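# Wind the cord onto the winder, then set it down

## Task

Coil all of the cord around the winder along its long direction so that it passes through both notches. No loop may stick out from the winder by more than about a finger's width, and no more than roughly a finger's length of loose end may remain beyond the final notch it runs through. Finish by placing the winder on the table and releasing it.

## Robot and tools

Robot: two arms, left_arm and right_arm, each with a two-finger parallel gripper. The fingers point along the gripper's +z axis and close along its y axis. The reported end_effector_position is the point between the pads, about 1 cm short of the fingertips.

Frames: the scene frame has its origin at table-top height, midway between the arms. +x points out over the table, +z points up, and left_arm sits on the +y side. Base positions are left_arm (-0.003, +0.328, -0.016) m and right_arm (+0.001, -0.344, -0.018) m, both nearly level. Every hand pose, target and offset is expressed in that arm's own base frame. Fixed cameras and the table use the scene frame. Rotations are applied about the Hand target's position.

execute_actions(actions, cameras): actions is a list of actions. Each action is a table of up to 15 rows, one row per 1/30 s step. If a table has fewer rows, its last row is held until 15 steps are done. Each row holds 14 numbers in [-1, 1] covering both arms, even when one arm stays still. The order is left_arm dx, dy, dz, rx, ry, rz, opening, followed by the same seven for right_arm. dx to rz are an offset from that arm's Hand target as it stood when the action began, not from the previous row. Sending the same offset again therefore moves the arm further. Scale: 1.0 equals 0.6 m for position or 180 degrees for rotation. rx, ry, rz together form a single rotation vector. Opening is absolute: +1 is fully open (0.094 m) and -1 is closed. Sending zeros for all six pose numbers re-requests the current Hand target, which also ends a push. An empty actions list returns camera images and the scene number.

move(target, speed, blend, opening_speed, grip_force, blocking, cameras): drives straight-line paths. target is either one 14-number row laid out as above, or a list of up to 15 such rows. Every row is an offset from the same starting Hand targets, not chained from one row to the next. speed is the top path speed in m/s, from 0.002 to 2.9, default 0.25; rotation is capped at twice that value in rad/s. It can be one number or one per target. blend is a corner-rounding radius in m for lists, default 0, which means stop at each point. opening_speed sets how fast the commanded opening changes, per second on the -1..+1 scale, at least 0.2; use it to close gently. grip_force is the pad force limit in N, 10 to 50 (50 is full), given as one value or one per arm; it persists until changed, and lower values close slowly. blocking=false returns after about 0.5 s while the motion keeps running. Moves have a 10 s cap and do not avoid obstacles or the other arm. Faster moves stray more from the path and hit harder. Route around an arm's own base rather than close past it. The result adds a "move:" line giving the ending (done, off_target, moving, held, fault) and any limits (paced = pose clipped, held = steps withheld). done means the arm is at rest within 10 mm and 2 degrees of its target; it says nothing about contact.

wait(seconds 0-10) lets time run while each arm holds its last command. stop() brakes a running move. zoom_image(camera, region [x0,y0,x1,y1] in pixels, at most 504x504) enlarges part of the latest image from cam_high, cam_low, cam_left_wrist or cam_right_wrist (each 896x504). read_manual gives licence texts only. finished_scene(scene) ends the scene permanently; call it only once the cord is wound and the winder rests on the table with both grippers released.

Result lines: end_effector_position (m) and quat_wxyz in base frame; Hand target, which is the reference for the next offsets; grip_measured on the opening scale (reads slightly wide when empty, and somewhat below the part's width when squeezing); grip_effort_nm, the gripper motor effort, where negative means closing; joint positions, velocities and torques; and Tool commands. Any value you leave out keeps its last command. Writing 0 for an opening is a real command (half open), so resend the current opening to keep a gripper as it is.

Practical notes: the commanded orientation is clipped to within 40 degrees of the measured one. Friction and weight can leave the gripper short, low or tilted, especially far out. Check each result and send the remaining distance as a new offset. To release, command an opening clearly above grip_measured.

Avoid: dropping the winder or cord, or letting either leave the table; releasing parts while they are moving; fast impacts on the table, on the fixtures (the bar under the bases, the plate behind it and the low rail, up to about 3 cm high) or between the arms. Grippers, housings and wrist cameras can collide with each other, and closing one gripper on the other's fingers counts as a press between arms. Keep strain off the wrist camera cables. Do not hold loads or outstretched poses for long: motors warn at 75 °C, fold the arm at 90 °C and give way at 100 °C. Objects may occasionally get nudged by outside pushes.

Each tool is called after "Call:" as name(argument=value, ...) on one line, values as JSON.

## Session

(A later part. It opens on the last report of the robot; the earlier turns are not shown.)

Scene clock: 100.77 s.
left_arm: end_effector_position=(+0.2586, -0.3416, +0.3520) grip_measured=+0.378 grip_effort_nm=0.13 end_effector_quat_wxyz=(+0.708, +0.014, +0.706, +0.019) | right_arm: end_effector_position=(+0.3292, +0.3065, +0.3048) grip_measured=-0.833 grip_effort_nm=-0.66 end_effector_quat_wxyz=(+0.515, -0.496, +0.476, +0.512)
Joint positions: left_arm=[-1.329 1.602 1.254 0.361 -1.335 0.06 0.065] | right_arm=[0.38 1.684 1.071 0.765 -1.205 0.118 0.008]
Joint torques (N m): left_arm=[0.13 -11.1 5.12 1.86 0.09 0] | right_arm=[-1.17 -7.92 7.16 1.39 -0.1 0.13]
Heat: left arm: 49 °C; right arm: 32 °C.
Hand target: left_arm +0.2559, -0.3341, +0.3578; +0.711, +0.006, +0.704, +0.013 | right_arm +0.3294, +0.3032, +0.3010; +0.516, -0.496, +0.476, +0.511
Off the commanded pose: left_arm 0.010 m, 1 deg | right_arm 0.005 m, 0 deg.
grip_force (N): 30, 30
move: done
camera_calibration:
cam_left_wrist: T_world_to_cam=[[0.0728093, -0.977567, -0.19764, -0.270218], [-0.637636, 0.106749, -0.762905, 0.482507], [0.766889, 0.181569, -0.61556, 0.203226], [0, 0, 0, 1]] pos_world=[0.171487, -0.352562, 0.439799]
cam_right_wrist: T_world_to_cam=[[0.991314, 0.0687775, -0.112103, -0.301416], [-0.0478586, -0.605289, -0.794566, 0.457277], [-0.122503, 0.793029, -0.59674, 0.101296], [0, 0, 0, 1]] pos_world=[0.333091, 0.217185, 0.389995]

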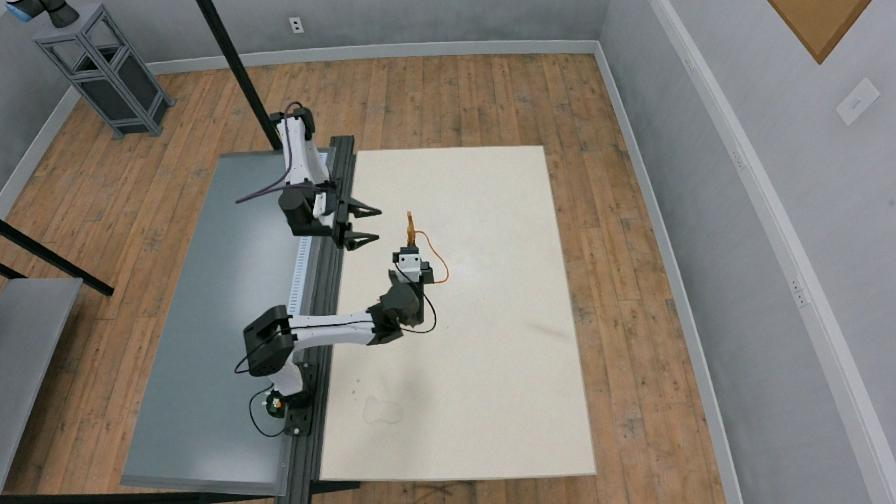

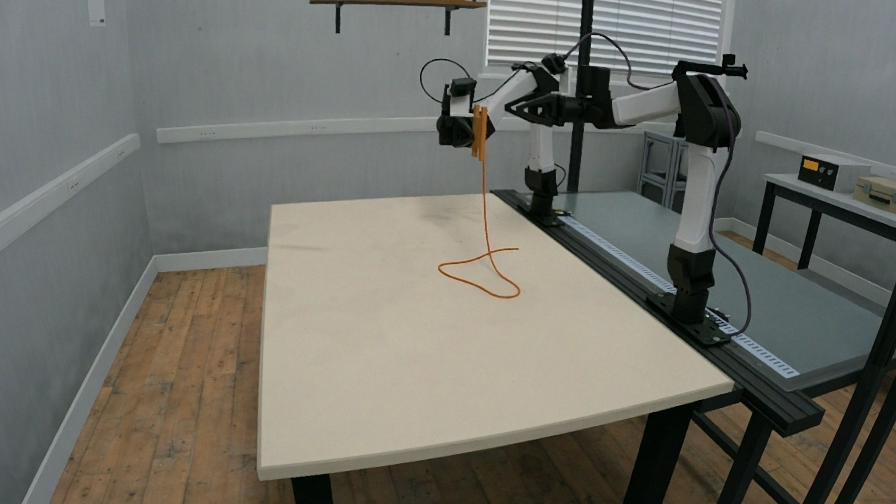

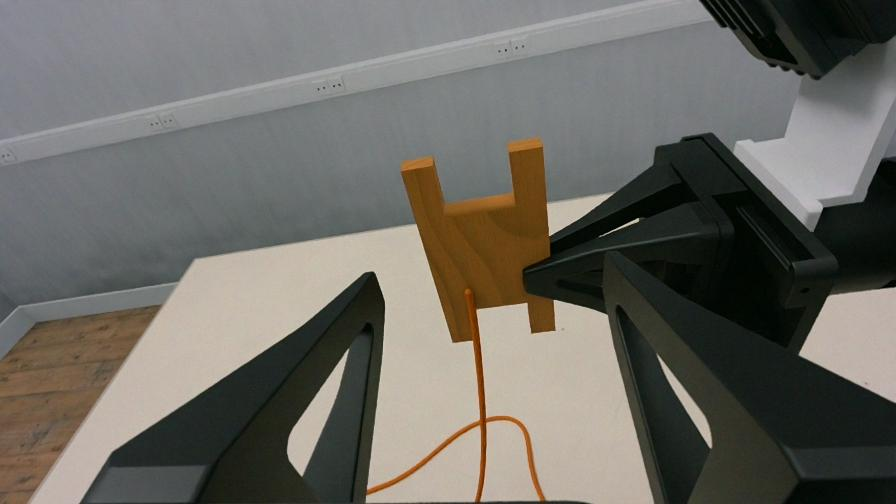

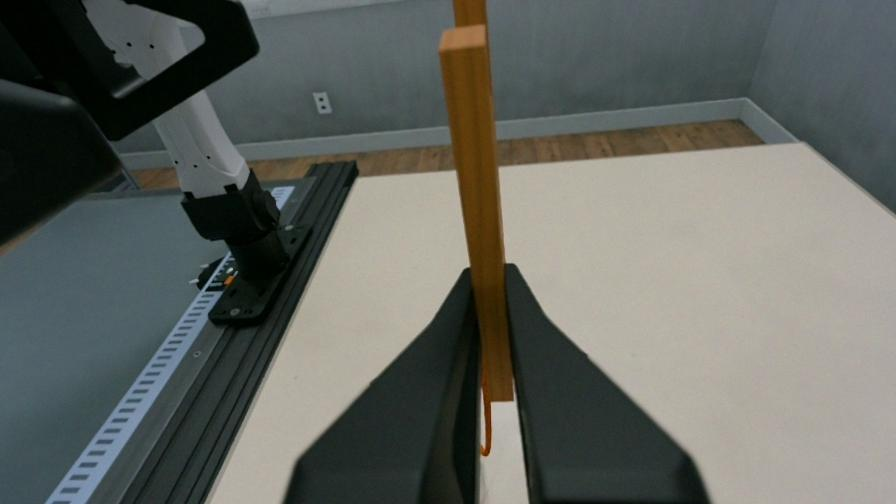

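Call:
move(target=[[-0.0098, 0.157, -0.03, 0.1913, -0.1875, -0.1945, 0.0, 0, 0, 0, 0.0472, 0, 0, -0.97], [0.1468, 0.1335, -0.0863, 0.3826, -0.375, -0.3891, -0.2, 0, 0, 0, 0.0283, 0.4961, 0.064, -0.97]], speed=0.4, cameras=["all"])

Scene clock: 109.07 s.
left_arm: end_effector_position=(+0.3452, -0.2546, +0.2890) grip_measured=-0.198 grip_effort_nm=-0.04 end_effector_quat_wxyz=(+0.704, +0.710, +0.016, -0.011) | right_arm: end_effector_position=(+0.3271, +0.3036, +0.3047) grip_measured=-0.833 grip_effort_nm=-0.66 end_effector_quat_wxyz=(+0.001, -0.021, +0.636, +0.771)
Joint positions: left_arm=[-0.23 1.651 1.073 0.543 1.333 1.567 0.038] | right_arm=[0.38 1.803 0.997 1.322 -1.176 2.019 0.008]
Joint torques (N m): left_arm=[0.51 -10.06 8.98 1.44 0.34 -0.16] | right_arm=[-0.36 -7.42 6.78 1.31 0.32 0.11]
Heat: left arm: 47 °C; right arm: 32 °C.
Hand target: left_arm +0.3440, -0.2540, +0.3060; +0.707, +0.707, +0.000, +0.000 | right_arm +0.3294, +0.3032, +0.3011; +0.005, -0.015, +0.633, +0.774
Off the commanded pose: left_arm 0.017 m, 2 deg | right_arm 0.004 m, 1 deg.
grip_force (N): 30, 30
move: off_target (left_arm); target 2's new opening was sent with left_arm's hand 0.016 m and 2 deg from that target
camera_calibration:
cam_left_wrist: T_world_to_cam=[[0.115248, -0.0574422, -0.991674, 0.245224], [0.762452, 0.645012, 0.051247, -0.101281], [0.636698, -0.76201, 0.118134, -0.325186], [0, 0, 0, 1]] pos_world=[0.256006, -0.168381, 0.286788]
cam_right_wrist: T_world_to_cam=[[-0.11243, 0.228957, -0.966922, 0.273613], [-0.740127, -0.668574, -0.072252, 0.480946], [-0.663002, 0.707522, 0.244625, 0.0495714], [0, 0, 0, 1]] pos_world=[0.419589, 0.22383, 0.287185]

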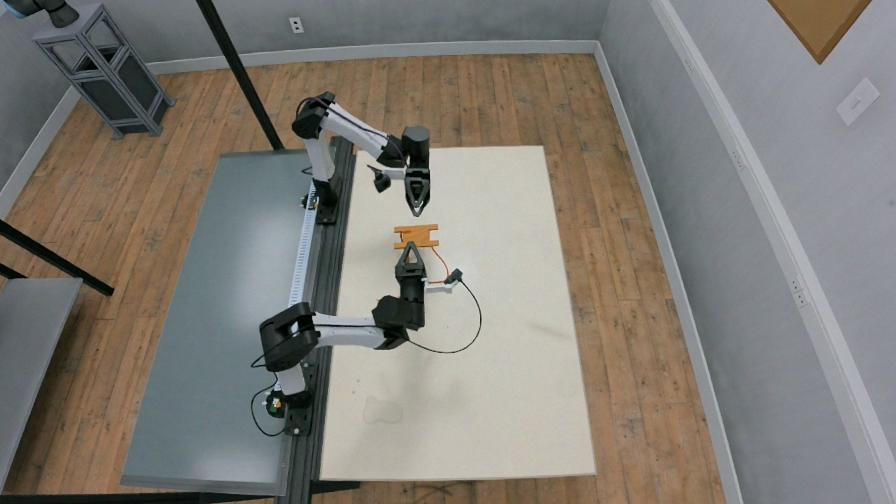

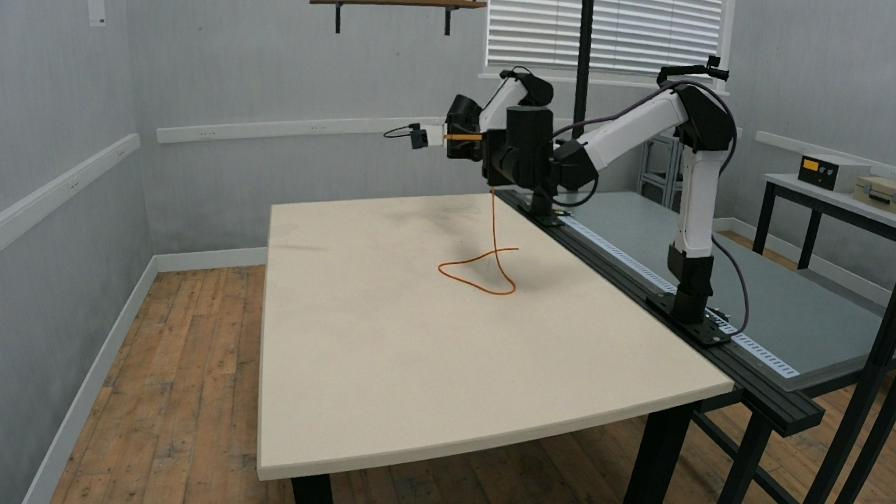

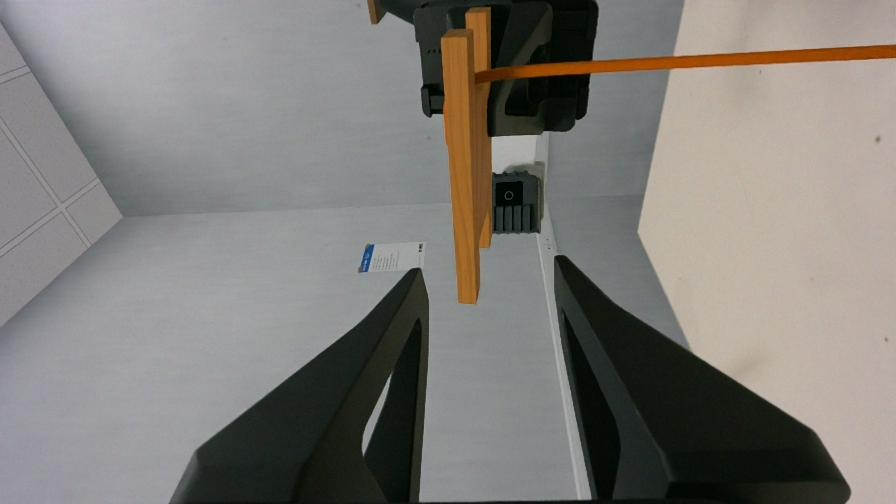

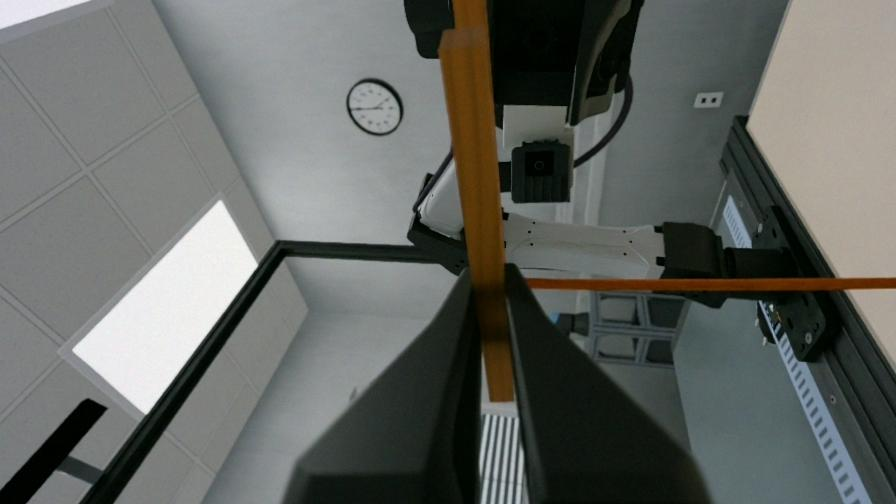

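Call:
move(target=[-0.0158, -0.0125, 0.0092, 0.0167, -0.0328, 0.0111, -0.2, 0, 0, 0, -0.04, 0, 0, -0.97], speed=0.2, cameras=["cam_left_wrist", "cam_low"])

Scene clock: 113.90 s.
left_arm: end_effector_position=(+0.3378, -0.2595, +0.2902) grip_measured=-0.198 grip_effort_nm=-0.04 end_effector_quat_wxyz=(+0.684, +0.729, -0.007, +0.032) | right_arm: end_effector_position=(+0.3313, +0.3069, +0.2711) grip_measured=-0.833 grip_effort_nm=-0.66 end_effector_quat_wxyz=(-0.024, +0.016, +0.689, +0.724)
Joint positions: left_arm=[-0.254 1.591 1.108 0.268 1.274 1.832 0.038] | right_arm=[0.38 1.739 0.997 0.877 -1.198 1.752 0.008]
Joint torques (N m): left_arm=[-0.28 -10.86 9.16 1.5 0.3 -0.1] | right_arm=[-1.07 -12.15 12.22 1.32 -0.14 -0.02]
Heat: left arm: 47 °C; right arm: 32 °C.
Hand target: left_arm +0.3346, -0.2615, +0.3115; +0.687, +0.725, -0.024, +0.049 | right_arm +0.3295, +0.3032, +0.3010; +0.004, -0.015, +0.680, +0.733
Off the commanded pose: left_arm 0.022 m, 3 deg | right_arm 0.030 m, 5 deg.
grip_force (N): 30, 30
move: off_target (left_arm, right_arm)
camera_calibration:
cam_left_wrist: T_world_to_cam=[[0.206998, 0.00196924, -0.978339, 0.227576], [0.736195, 0.658285, 0.15709, -0.1109], [0.644336, -0.752766, 0.134814, -0.329344], [0, 0, 0, 1]] pos_world=[0.246745, -0.175363, 0.284468]
Images, in order (width x height): cam_low 896x504, cam_left_wrist 896x504.

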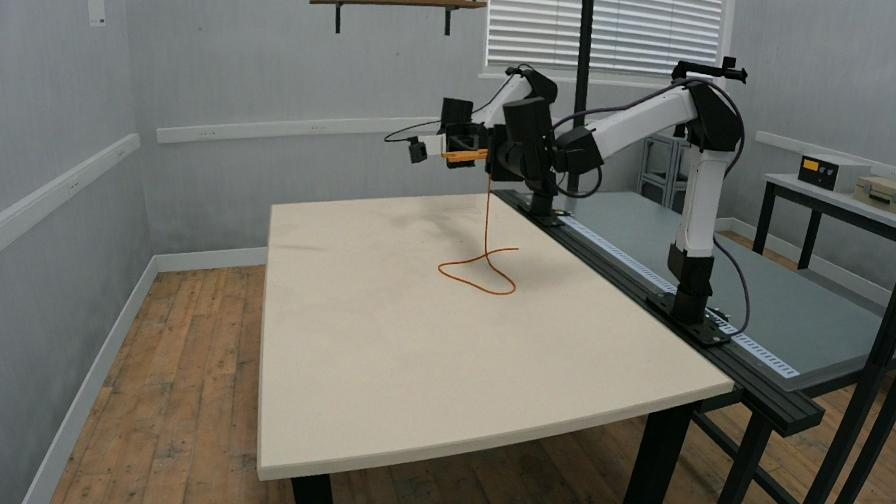

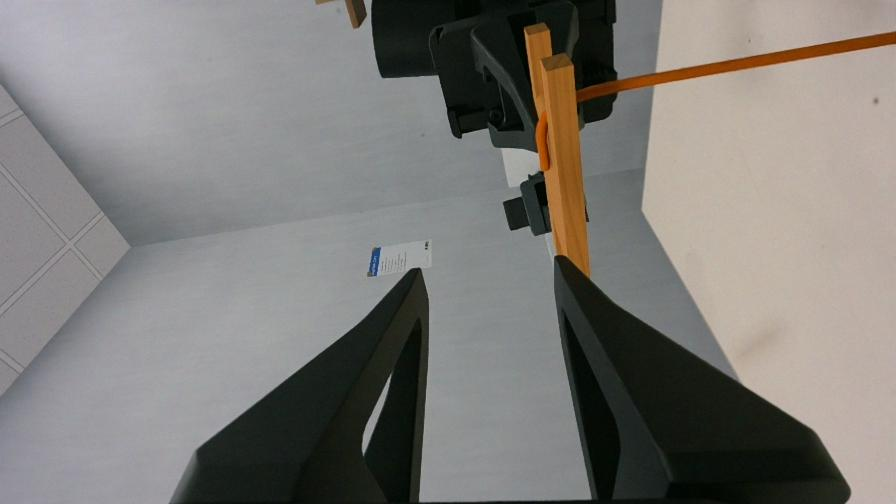

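Call:
move(target=[0, 0, 0, 0, 0, 0, -0.2, 0, 0, 0.0167, 0, 0, 0, -0.97], speed=0.2, cameras=["cam_left_wrist"])

Scene clock: 116.40 s.
left_arm: end_effector_position=(+0.3377, -0.2595, +0.2901) grip_measured=-0.198 grip_effort_nm=-0.04 end_effector_quat_wxyz=(+0.684, +0.729, -0.007, +0.032) | right_arm: end_effector_position=(+0.3305, +0.3066, +0.2818) grip_measured=-0.833 grip_effort_nm=-0.66 end_effector_quat_wxyz=(-0.023, +0.015, +0.689, +0.724)
Joint positions: left_arm=[-0.254 1.591 1.108 0.267 1.274 1.833 0.038] | right_arm=[0.38 1.717 1.018 0.836 -1.198 1.752 0.008]
Joint torques (N m): left_arm=[-0.28 -10.84 9.14 1.5 0.29 -0.13] | right_arm=[-1.09 -11.51 12.82 1.32 -0.14 -0.02]
Heat: left arm: 47 °C; right arm: 33 °C.
Hand target: left_arm +0.3346, -0.2615, +0.3115; +0.687, +0.725, -0.024, +0.049 | right_arm +0.3294, +0.3032, +0.3112; +0.004, -0.015, +0.680, +0.733
Off the commanded pose: left_arm 0.022 m, 3 deg | right_arm 0.029 m, 5 deg.
grip_force (N): 30, 30
move: off_target (left_arm, right_arm)
camera_calibration:
cam_left_wrist: T_world_to_cam=[[0.207088, 0.00227973, -0.97832, 0.227504], [0.736252, 0.658152, 0.157381, -0.111004], [0.644242, -0.752881, 0.134617, -0.329272], [0, 0, 0, 1]] pos_world=[0.246744, -0.175363, 0.284367]
Images, in order (width x height): cam_left_wrist 896x504.

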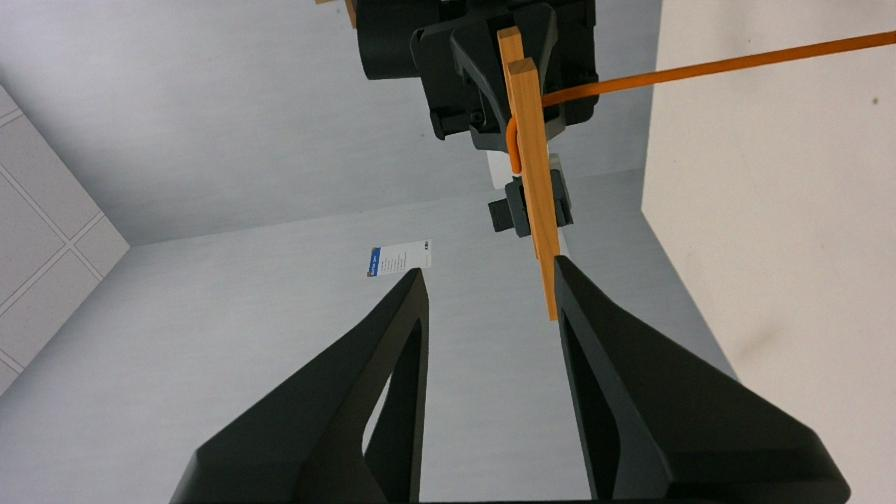

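Call:
move(target=[0, 0, 0, 0, 0, 0, -0.2, 0, 0, 0.0233, 0, 0, 0, -0.97], speed=0.2, cameras=["cam_left_wrist"])

Scene clock: 117.97 s.
left_arm: end_effector_position=(+0.3377, -0.2595, +0.2901) grip_measured=-0.198 grip_effort_nm=-0.04 end_effector_quat_wxyz=(+0.684, +0.729, -0.007, +0.032) | right_arm: end_effector_position=(+0.3311, +0.3068, +0.2967) grip_measured=-0.833 grip_effort_nm=-0.66 end_effector_quat_wxyz=(-0.022, +0.013, +0.689, +0.725)
Joint positions: left_arm=[-0.254 1.591 1.108 0.267 1.274 1.833 0.038] | right_arm=[0.38 1.696 1.057 0.779 -1.198 1.751 0.008]
Joint torques (N m): left_arm=[-0.31 -10.88 9.14 1.49 0.3 -0.12] | right_arm=[-1.11 -11.22 12.93 1.32 -0.13 -0.02]
Heat: left arm: 47 °C; right arm: 33 °C.
Hand target: left_arm +0.3346, -0.2615, +0.3115; +0.687, +0.725, -0.024, +0.049 | right_arm +0.3294, +0.3032, +0.3252; +0.004, -0.015, +0.680, +0.733
Off the commanded pose: left_arm 0.022 m, 3 deg | right_arm 0.029 m, 5 deg.
grip_force (N): 30, 30
move: off_target (left_arm, right_arm)
camera_calibration:
cam_left_wrist: T_world_to_cam=[[0.207088, 0.00227973, -0.97832, 0.227504], [0.736252, 0.658152, 0.157381, -0.111004], [0.644242, -0.752881, 0.134617, -0.329272], [0, 0, 0, 1]] pos_world=[0.246744, -0.175363, 0.284367]
Images, in order (width x height): cam_left_wrist 896x504.

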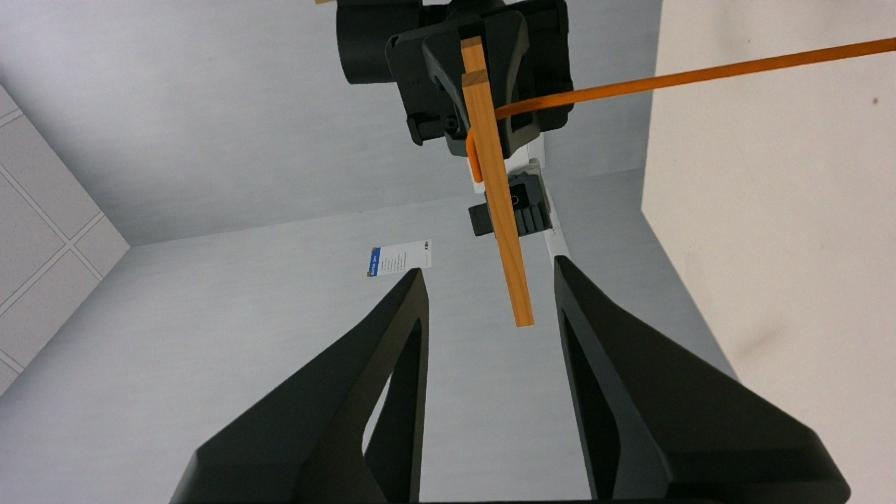

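Call:
move(target=[0.029, -0.0392, -0.0213, -0.0061, 0.0228, -0.005, -0.2, 0, 0, -0.0375, -0.0078, 0.0243, 0, -0.97], speed=0.15, cameras=["cam_left_wrist"])

Scene clock: 122.40 s.
left_arm: end_effector_position=(+0.3481, -0.2806, +0.2911) grip_measured=-0.198 grip_effort_nm=-0.04 end_effector_quat_wxyz=(+0.692, +0.722, +0.000, +0.013) | right_arm: end_effector_position=(+0.3314, +0.3069, +0.2946) grip_measured=-0.833 grip_effort_nm=-0.66 end_effector_quat_wxyz=(-0.027, +0.019, +0.691, +0.722)
Joint positions: left_arm=[-0.3 1.664 1.151 0.379 1.248 1.716 0.038] | right_arm=[0.38 1.696 1.057 0.764 -1.198 1.752 0.008]
Joint torques (N m): left_arm=[-0.35 -7.45 8.84 1.77 0.24 -0.32] | right_arm=[-1.09 -9.85 9.05 1.32 -0.13 0.11]
Heat: left arm: 47 °C; right arm: 34 °C.
Hand target: left_arm +0.3520, -0.2850, +0.2987; +0.695, +0.719, -0.005, +0.018 | right_arm +0.3294, +0.3032, +0.3027; -0.023, +0.013, +0.688, +0.725
Off the commanded pose: left_arm 0.010 m, 1 deg | right_arm 0.009 m, 1 deg.
grip_force (N): 30, 30
move: done
camera_calibration:
cam_left_wrist: T_world_to_cam=[[0.170732, -0.0215902, -0.985081, 0.23431], [0.751232, 0.649772, 0.115961, -0.100359], [0.637574, -0.759823, 0.127156, -0.349347], [0, 0, 0, 1]] pos_world=[0.258123, -0.195173, 0.286874]
Images, in order (width x height): cam_left_wrist 896x504.

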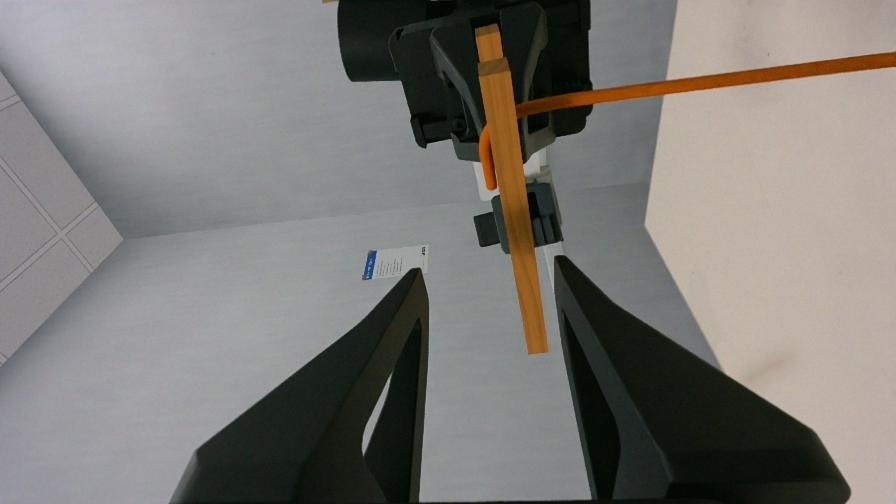

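Call:
execute_actions(actions=[], cameras=["all"])

Scene clock: 123.93 s.
left_arm: end_effector_position=(+0.3481, -0.2806, +0.2912) grip_measured=-0.198 grip_effort_nm=-0.04 end_effector_quat_wxyz=(+0.692, +0.722, +0.000, +0.013) | right_arm: end_effector_position=(+0.3314, +0.3069, +0.2946) grip_measured=-0.833 grip_effort_nm=-0.66 end_effector_quat_wxyz=(-0.027, +0.019, +0.691, +0.722)
Joint positions: left_arm=[-0.3 1.664 1.151 0.38 1.248 1.716 0.038] | right_arm=[0.38 1.696 1.057 0.764 -1.198 1.752 0.008]
Joint velocities: within noise
Joint torques (N m): left_arm=[-0.28 -7.45 8.9 1.75 0.23 -0.28] | right_arm=[-1.09 -9.85 9.05 1.32 -0.13 0.11]
Heat: left arm: 46 °C; right arm: 34 °C.
Hand target: left_arm +0.3520, -0.2850, +0.2986; +0.695, +0.719, -0.005, +0.018 | right_arm +0.3294, +0.3032, +0.3027; -0.023, +0.013, +0.688, +0.725
Tool commands: left_gripper/opening=-0.2 right_gripper/opening=-0.97
Off the commanded pose: left_arm 0.010 m, 1 deg | right_arm 0.009 m, 1 deg.
grip_force (N): 30, 30
camera_calibration:
cam_left_wrist: T_world_to_cam=[[0.17072, -0.0217289, -0.98508, 0.234385], [0.751241, 0.64978, 0.115862, -0.100343], [0.637567, -0.759812, 0.127254, -0.349384], [0, 0, 0, 1]] pos_world=[0.258123, -0.195173, 0.286974]
cam_right_wrist: T_world_to_cam=[[-0.203454, 0.0869088, -0.97522, 0.339843], [-0.745502, -0.659443, 0.096762, 0.434697], [-0.634692, 0.746714, 0.198957, 0.0446009], [0, 0, 0, 1]] pos_world=[0.421517, 0.223818, 0.280486]

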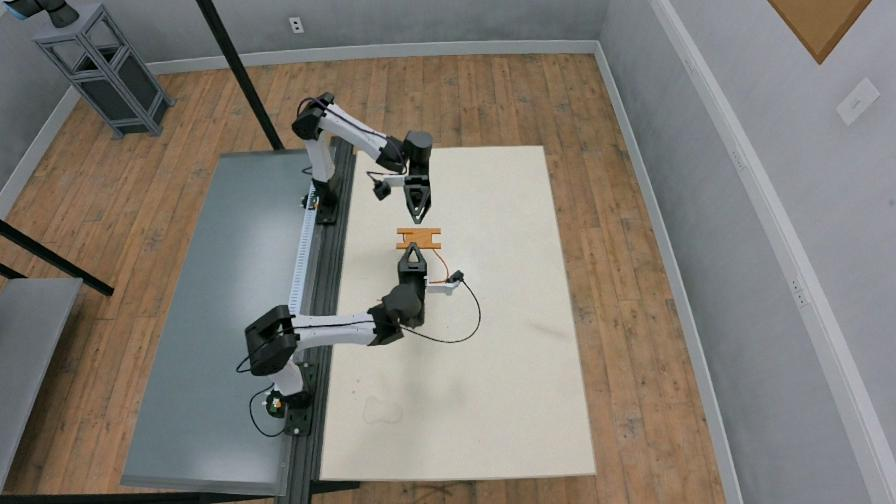

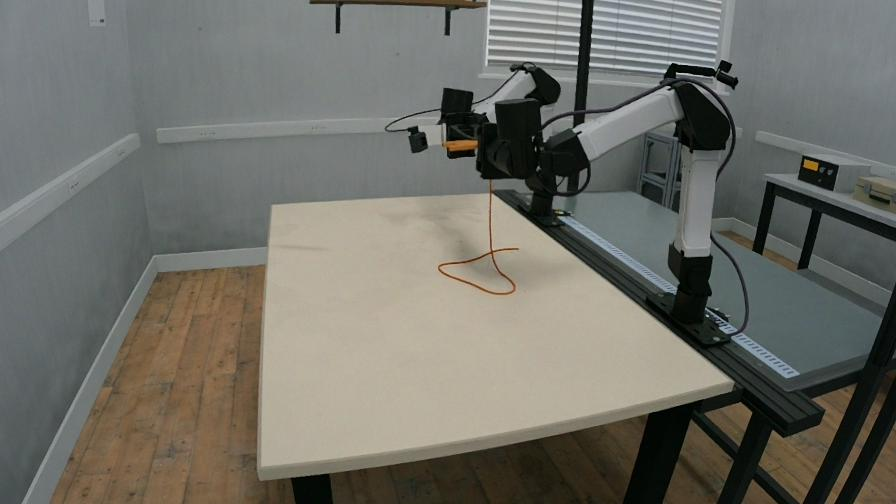

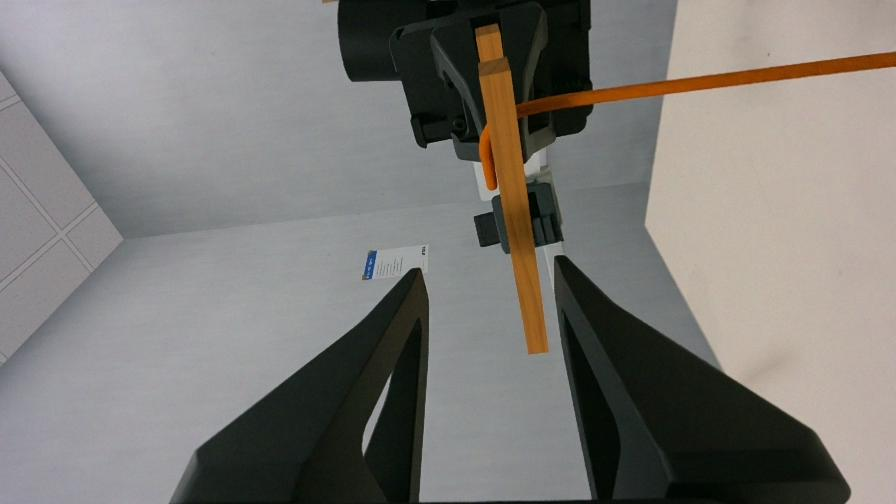

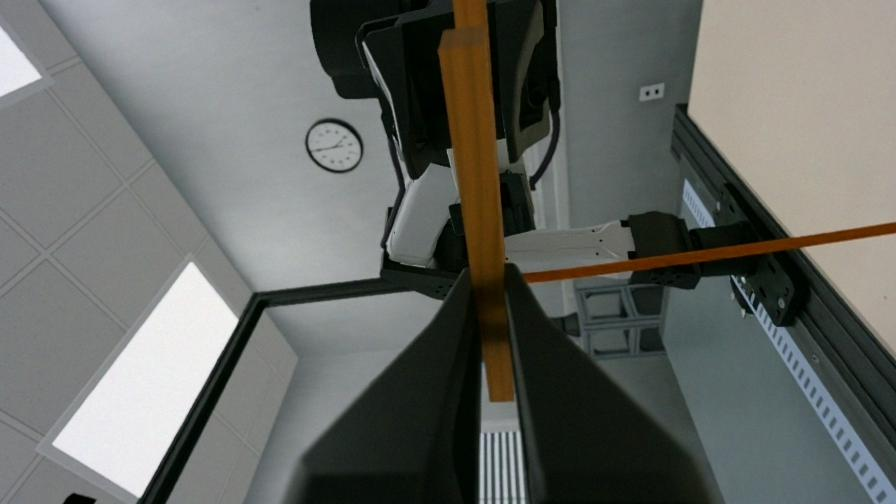

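Call:
zoom_image(camera="cam_left_wrist", region=[400, 0, 640, 240])

Call:
zoom_image(camera="cam_left_wrist", region=[400, 180, 640, 420])

Scaled by 2.100 from the camera's 896x504 image, which has a finer 1280x720 frame.

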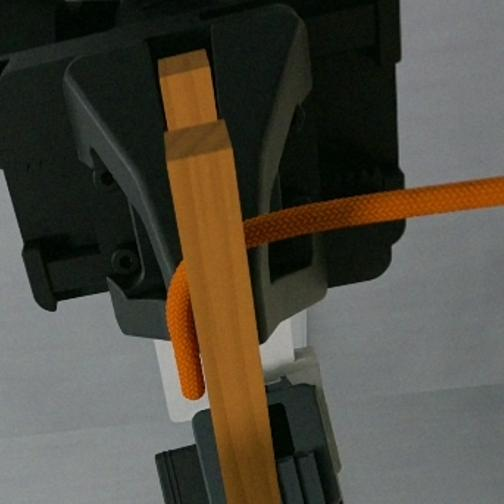

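Scaled by 2.100 from the camera's 896x504 image, which has a finer 1280x720 frame.

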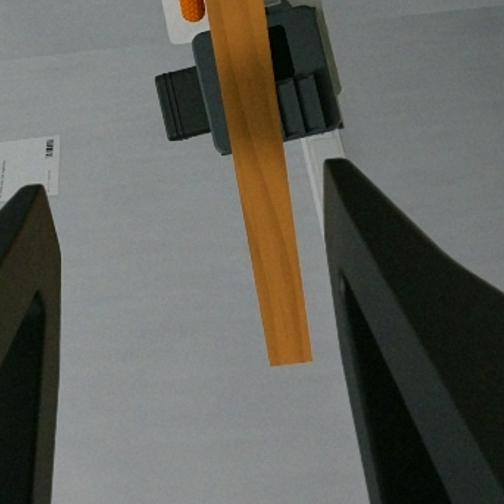

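Call:
move(target=[0.0067, -0.0133, -0.0283, 0, 0.0167, 0, -0.2, 0, 0, 0, 0, 0, 0, -0.97], speed=0.1, cameras=["cam_left_wrist"])

Scene clock: 128.53 s.
left_arm: end_effector_position=(+0.3537, -0.2887, +0.2828) grip_measured=-0.198 grip_effort_nm=-0.04 end_effector_quat_wxyz=(+0.694, +0.720, +0.011, +0.002) | right_arm: end_effector_position=(+0.3314, +0.3069, +0.2946) grip_measured=-0.833 grip_effort_nm=-0.66 end_effector_quat_wxyz=(-0.027, +0.019, +0.691, +0.722)
Joint positions: left_arm=[-0.317 1.705 1.151 0.444 1.234 1.662 0.038] | right_arm=[0.38 1.696 1.057 0.764 -1.198 1.752 0.008]
Joint torques (N m): left_arm=[-0.39 -7.53 7.17 1.72 0.21 -0.27] | right_arm=[-1.09 -9.85 9.05 1.32 -0.13 0.11]
Heat: left arm: 45 °C; right arm: 34 °C.
Hand target: left_arm +0.3559, -0.2930, +0.2818; +0.695, +0.719, +0.013, -0.001 | right_arm +0.3294, +0.3032, +0.3027; -0.023, +0.013, +0.688, +0.725
Off the commanded pose: left_arm 0.005 m, 0 deg | right_arm 0.009 m, 1 deg.
grip_force (N): 30, 30
move: done
camera_calibration:
cam_left_wrist: T_world_to_cam=[[0.139789, -0.0278096, -0.989791, 0.235493], [0.754078, 0.650834, 0.0882129, -0.091204], [0.641736, -0.758711, 0.11195, -0.354919], [0, 0, 0, 1]] pos_world=[0.26362, -0.203373, 0.280868]
Images, in order (width x height): cam_left_wrist 896x504.

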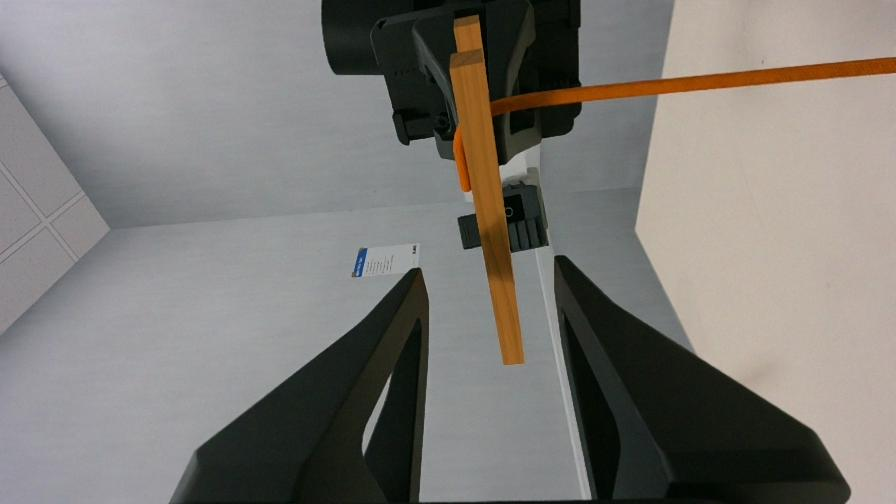

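Call:
zoom_image(camera="cam_left_wrist", region=[400, 0, 600, 200])

Call:
zoom_image(camera="cam_left_wrist", region=[400, 190, 600, 390])

Scaled by 2.520 from the camera's 896x504 image, which has a finer 1280x720 frame.

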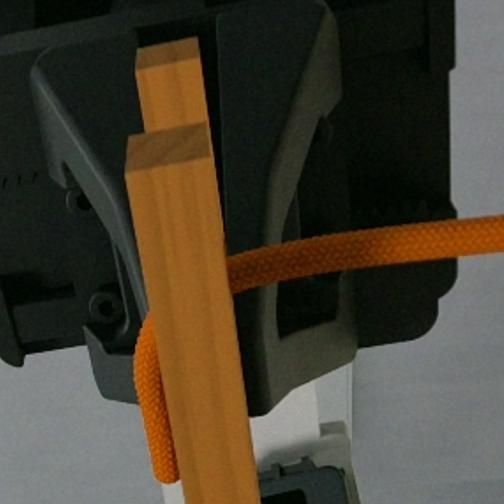

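Scaled by 2.520 from the camera's 896x504 image, which has a finer 1280x720 frame.

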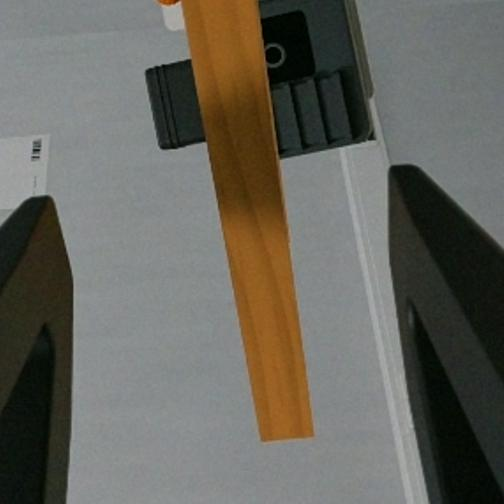

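Call:
move(target=[0.0033, -0.0367, -0.0017, 0, 0.0111, 0.0056, -0.2, 0, 0, 0, 0, 0, 0, -0.97], speed=0.1, cameras=["cam_left_wrist", "cam_right_wrist"])

Scene clock: 132.10 s.
left_arm: end_effector_position=(+0.3531, -0.3102, +0.2740) grip_measured=-0.198 grip_effort_nm=-0.04 end_effector_quat_wxyz=(+0.691, +0.722, +0.036, -0.012) | right_arm: end_effector_position=(+0.3314, +0.3069, +0.2946) grip_measured=-0.833 grip_effort_nm=-0.66 end_effector_quat_wxyz=(-0.027, +0.019, +0.691, +0.722)
Joint positions: left_arm=[-0.374 1.73 1.151 0.464 1.161 1.609 0.038] | right_arm=[0.38 1.696 1.057 0.764 -1.198 1.752 0.008]
Joint torques (N m): left_arm=[-0.21 -7.68 8.88 1.84 0.24 -0.31] | right_arm=[-1.09 -9.84 9.05 1.32 -0.13 0.12]
Heat: left arm: 45 °C; right arm: 34 °C.
Hand target: left_arm +0.3579, -0.3151, +0.2807; +0.694, +0.719, +0.032, -0.008 | right_arm +0.3294, +0.3032, +0.3027; -0.023, +0.013, +0.688, +0.725
Off the commanded pose: left_arm 0.010 m, 1 deg | right_arm 0.009 m, 1 deg.
grip_force (N): 30, 30
move: done
camera_calibration:
cam_left_wrist: T_world_to_cam=[[0.0859637, -0.0182868, -0.99613, 0.249932], [0.747282, 0.662444, 0.0523276, -0.0600844], [0.658924, -0.748888, 0.0706115, -0.36152], [0, 0, 0, 1]] pos_world=[0.261629, -0.226365, 0.277636]
cam_right_wrist: T_world_to_cam=[[-0.203454, 0.0869088, -0.97522, 0.339843], [-0.745502, -0.659443, 0.096762, 0.434697], [-0.634692, 0.746714, 0.198957, 0.0446009], [0, 0, 0, 1]] pos_world=[0.421517, 0.223818, 0.280486]
Images, in order (width x height): cam_left_wrist 896x504, cam_right_wrist 896x504.

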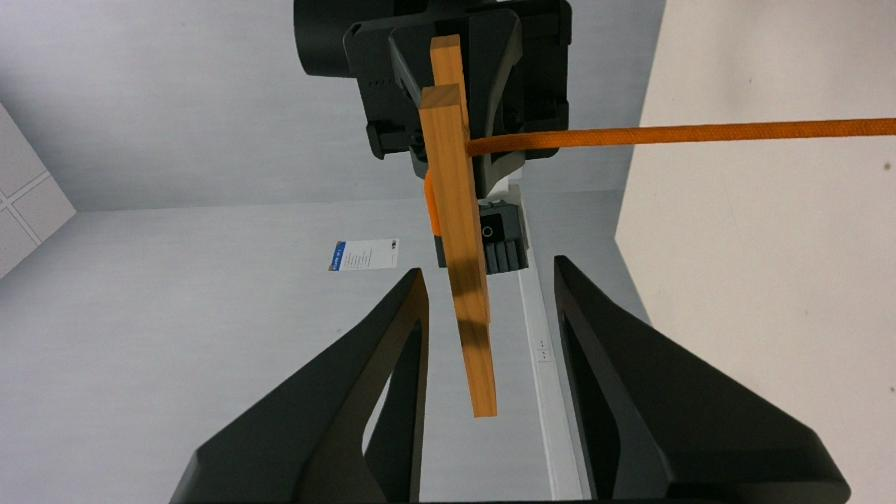

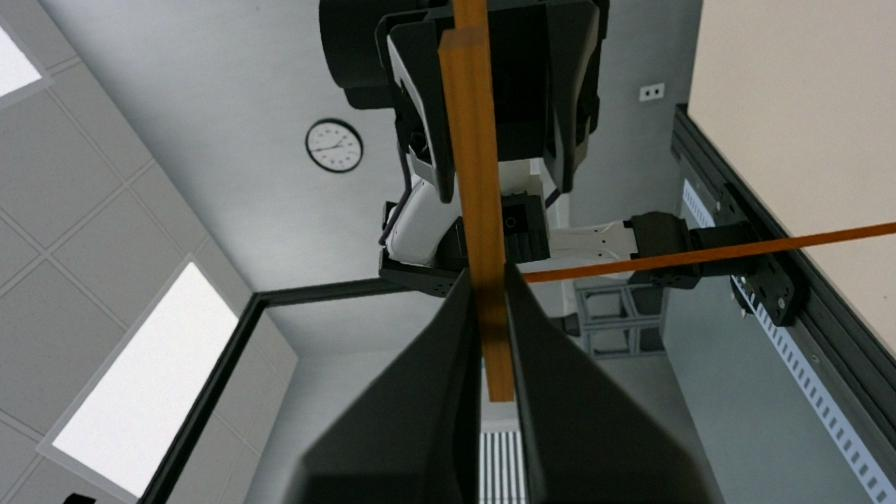

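Call:
zoom_image(camera="cam_left_wrist", region=[380, 20, 580, 220])

Call:
zoom_image(camera="cam_left_wrist", region=[380, 220, 580, 420])

Scaled by 2.520 from the camera's 896x504 image, which has a finer 1280x720 frame.

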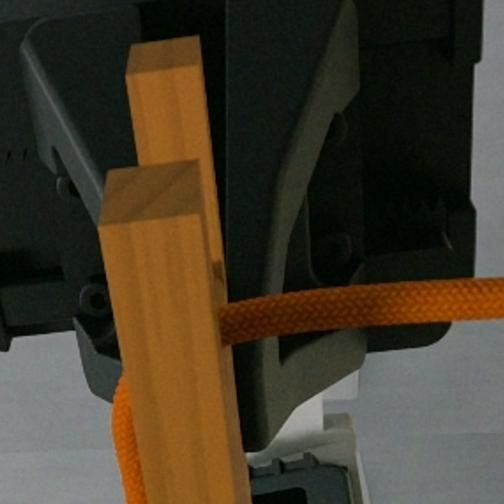

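Scaled by 2.520 from the camera's 896x504 image, which has a finer 1280x720 frame.

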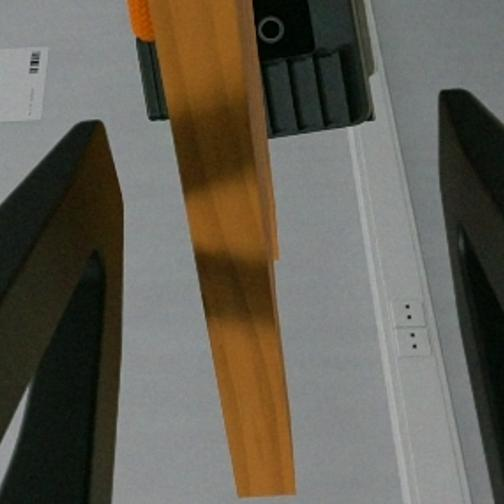

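Call:
move(target=[0.003, 0, 0.017, 0, 0, 0, -0.2, 0, 0, 0, 0, 0, 0, -0.97], speed=0.06, cameras=["cam_left_wrist"])

Scene clock: 134.37 s.
left_arm: end_effector_position=(+0.3559, -0.3113, +0.2847) grip_measured=-0.198 grip_effort_nm=-0.04 end_effector_quat_wxyz=(+0.693, +0.720, +0.032, -0.007) | right_arm: end_effector_position=(+0.3314, +0.3069, +0.2946) grip_measured=-0.833 grip_effort_nm=-0.66 end_effector_quat_wxyz=(-0.027, +0.019, +0.691, +0.722)
Joint positions: left_arm=[-0.374 1.73 1.185 0.447 1.161 1.606 0.038] | right_arm=[0.38 1.696 1.057 0.764 -1.198 1.752 0.008]
Joint torques (N m): left_arm=[-0.09 -8.24 9.05 1.64 0.23 -0.29] | right_arm=[-1.07 -9.85 9.05 1.32 -0.13 0.11]
Heat: left arm: 44 °C; right arm: 34 °C.
Hand target: left_arm +0.3597, -0.3151, +0.2909; +0.694, +0.719, +0.032, -0.008 | right_arm +0.3294, +0.3032, +0.3027; -0.023, +0.013, +0.688, +0.725
Off the commanded pose: left_arm 0.008 m, 0 deg | right_arm 0.009 m, 1 deg.
grip_force (N): 30, 30
move: done
camera_calibration:
cam_left_wrist: T_world_to_cam=[[0.0992794, -0.0246404, -0.994754, 0.253188], [0.746207, 0.663179, 0.0580464, -0.0631033], [0.65827, -0.748055, 0.0842269, -0.36836], [0, 0, 0, 1]] pos_world=[0.264432, -0.227466, 0.286549]
Images, in order (width x height): cam_left_wrist 896x504.

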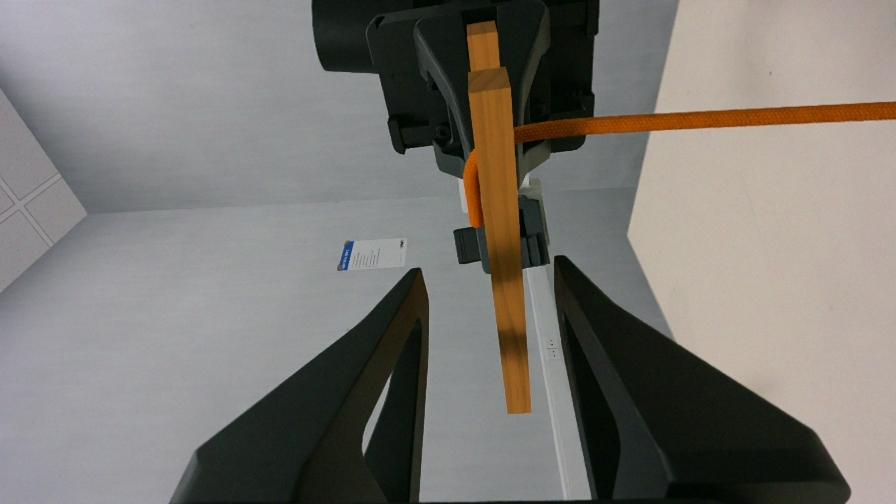

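Call:
zoom_image(camera="cam_left_wrist", region=[400, 40, 600, 240])

Call:
zoom_image(camera="cam_left_wrist", region=[400, 230, 600, 430])

Scaled by 2.520 from the camera's 896x504 image, which has a finer 1280x720 frame.

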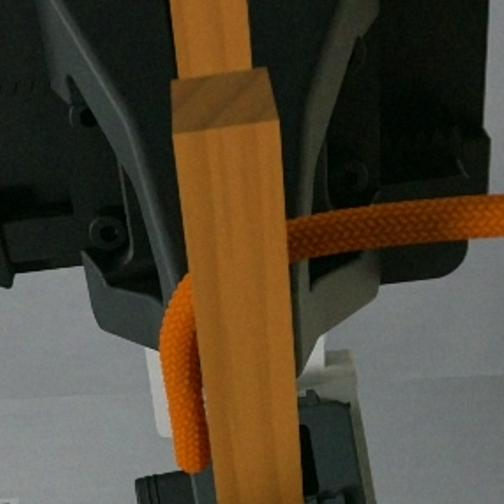

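Scaled by 2.520 from the camera's 896x504 image, which has a finer 1280x720 frame.

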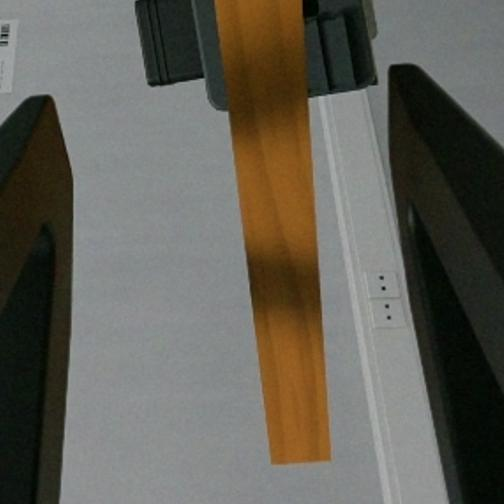

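Call:
move(target=[0, 0, -0.015, 0, 0, 0, -0.2, 0, 0, 0, 0, 0, 0, -0.97], speed=0.06, cameras=["cam_left_wrist"])

Scene clock: 138.60 s.
left_arm: end_effector_position=(+0.3570, -0.3117, +0.2836) grip_measured=-0.198 grip_effort_nm=-0.04 end_effector_quat_wxyz=(+0.694, +0.719, +0.030, -0.006) | right_arm: end_effector_position=(+0.3314, +0.3069, +0.2946) grip_measured=-0.833 grip_effort_nm=-0.66 end_effector_quat_wxyz=(-0.027, +0.019, +0.691, +0.722)
Joint positions: left_arm=[-0.374 1.736 1.185 0.457 1.161 1.606 0.038] | right_arm=[0.38 1.696 1.057 0.764 -1.198 1.752 0.008]
Joint torques (N m): left_arm=[-0.1 -7.75 7.16 1.82 0.22 -0.25] | right_arm=[-1.07 -9.85 9.05 1.32 -0.13 0.11]
Heat: left arm: 44 °C; right arm: 34 °C.
Hand target: left_arm +0.3597, -0.3151, +0.2819; +0.694, +0.719, +0.032, -0.008 | right_arm +0.3294, +0.3032, +0.3027; -0.023, +0.013, +0.688, +0.725
Off the commanded pose: left_arm 0.005 m, 0 deg | right_arm 0.009 m, 1 deg.
grip_force (N): 30, 30
move: done
camera_calibration:
cam_left_wrist: T_world_to_cam=[[0.103146, -0.0261695, -0.994322, 0.250092], [0.745997, 0.663247, 0.0599302, -0.0639632], [0.657913, -0.747943, 0.0879338, -0.370128], [0, 0, 0, 1]] pos_world=[0.265432, -0.227866, 0.285052]
Images, in order (width x height): cam_left_wrist 896x504.

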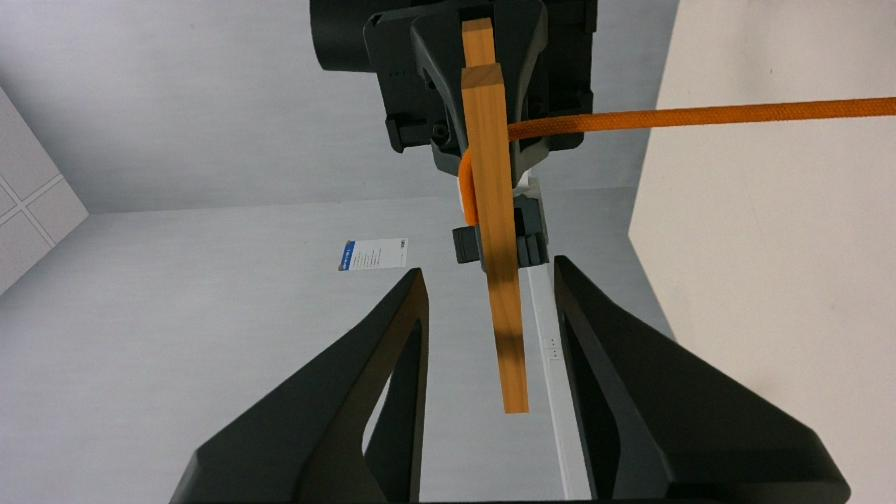

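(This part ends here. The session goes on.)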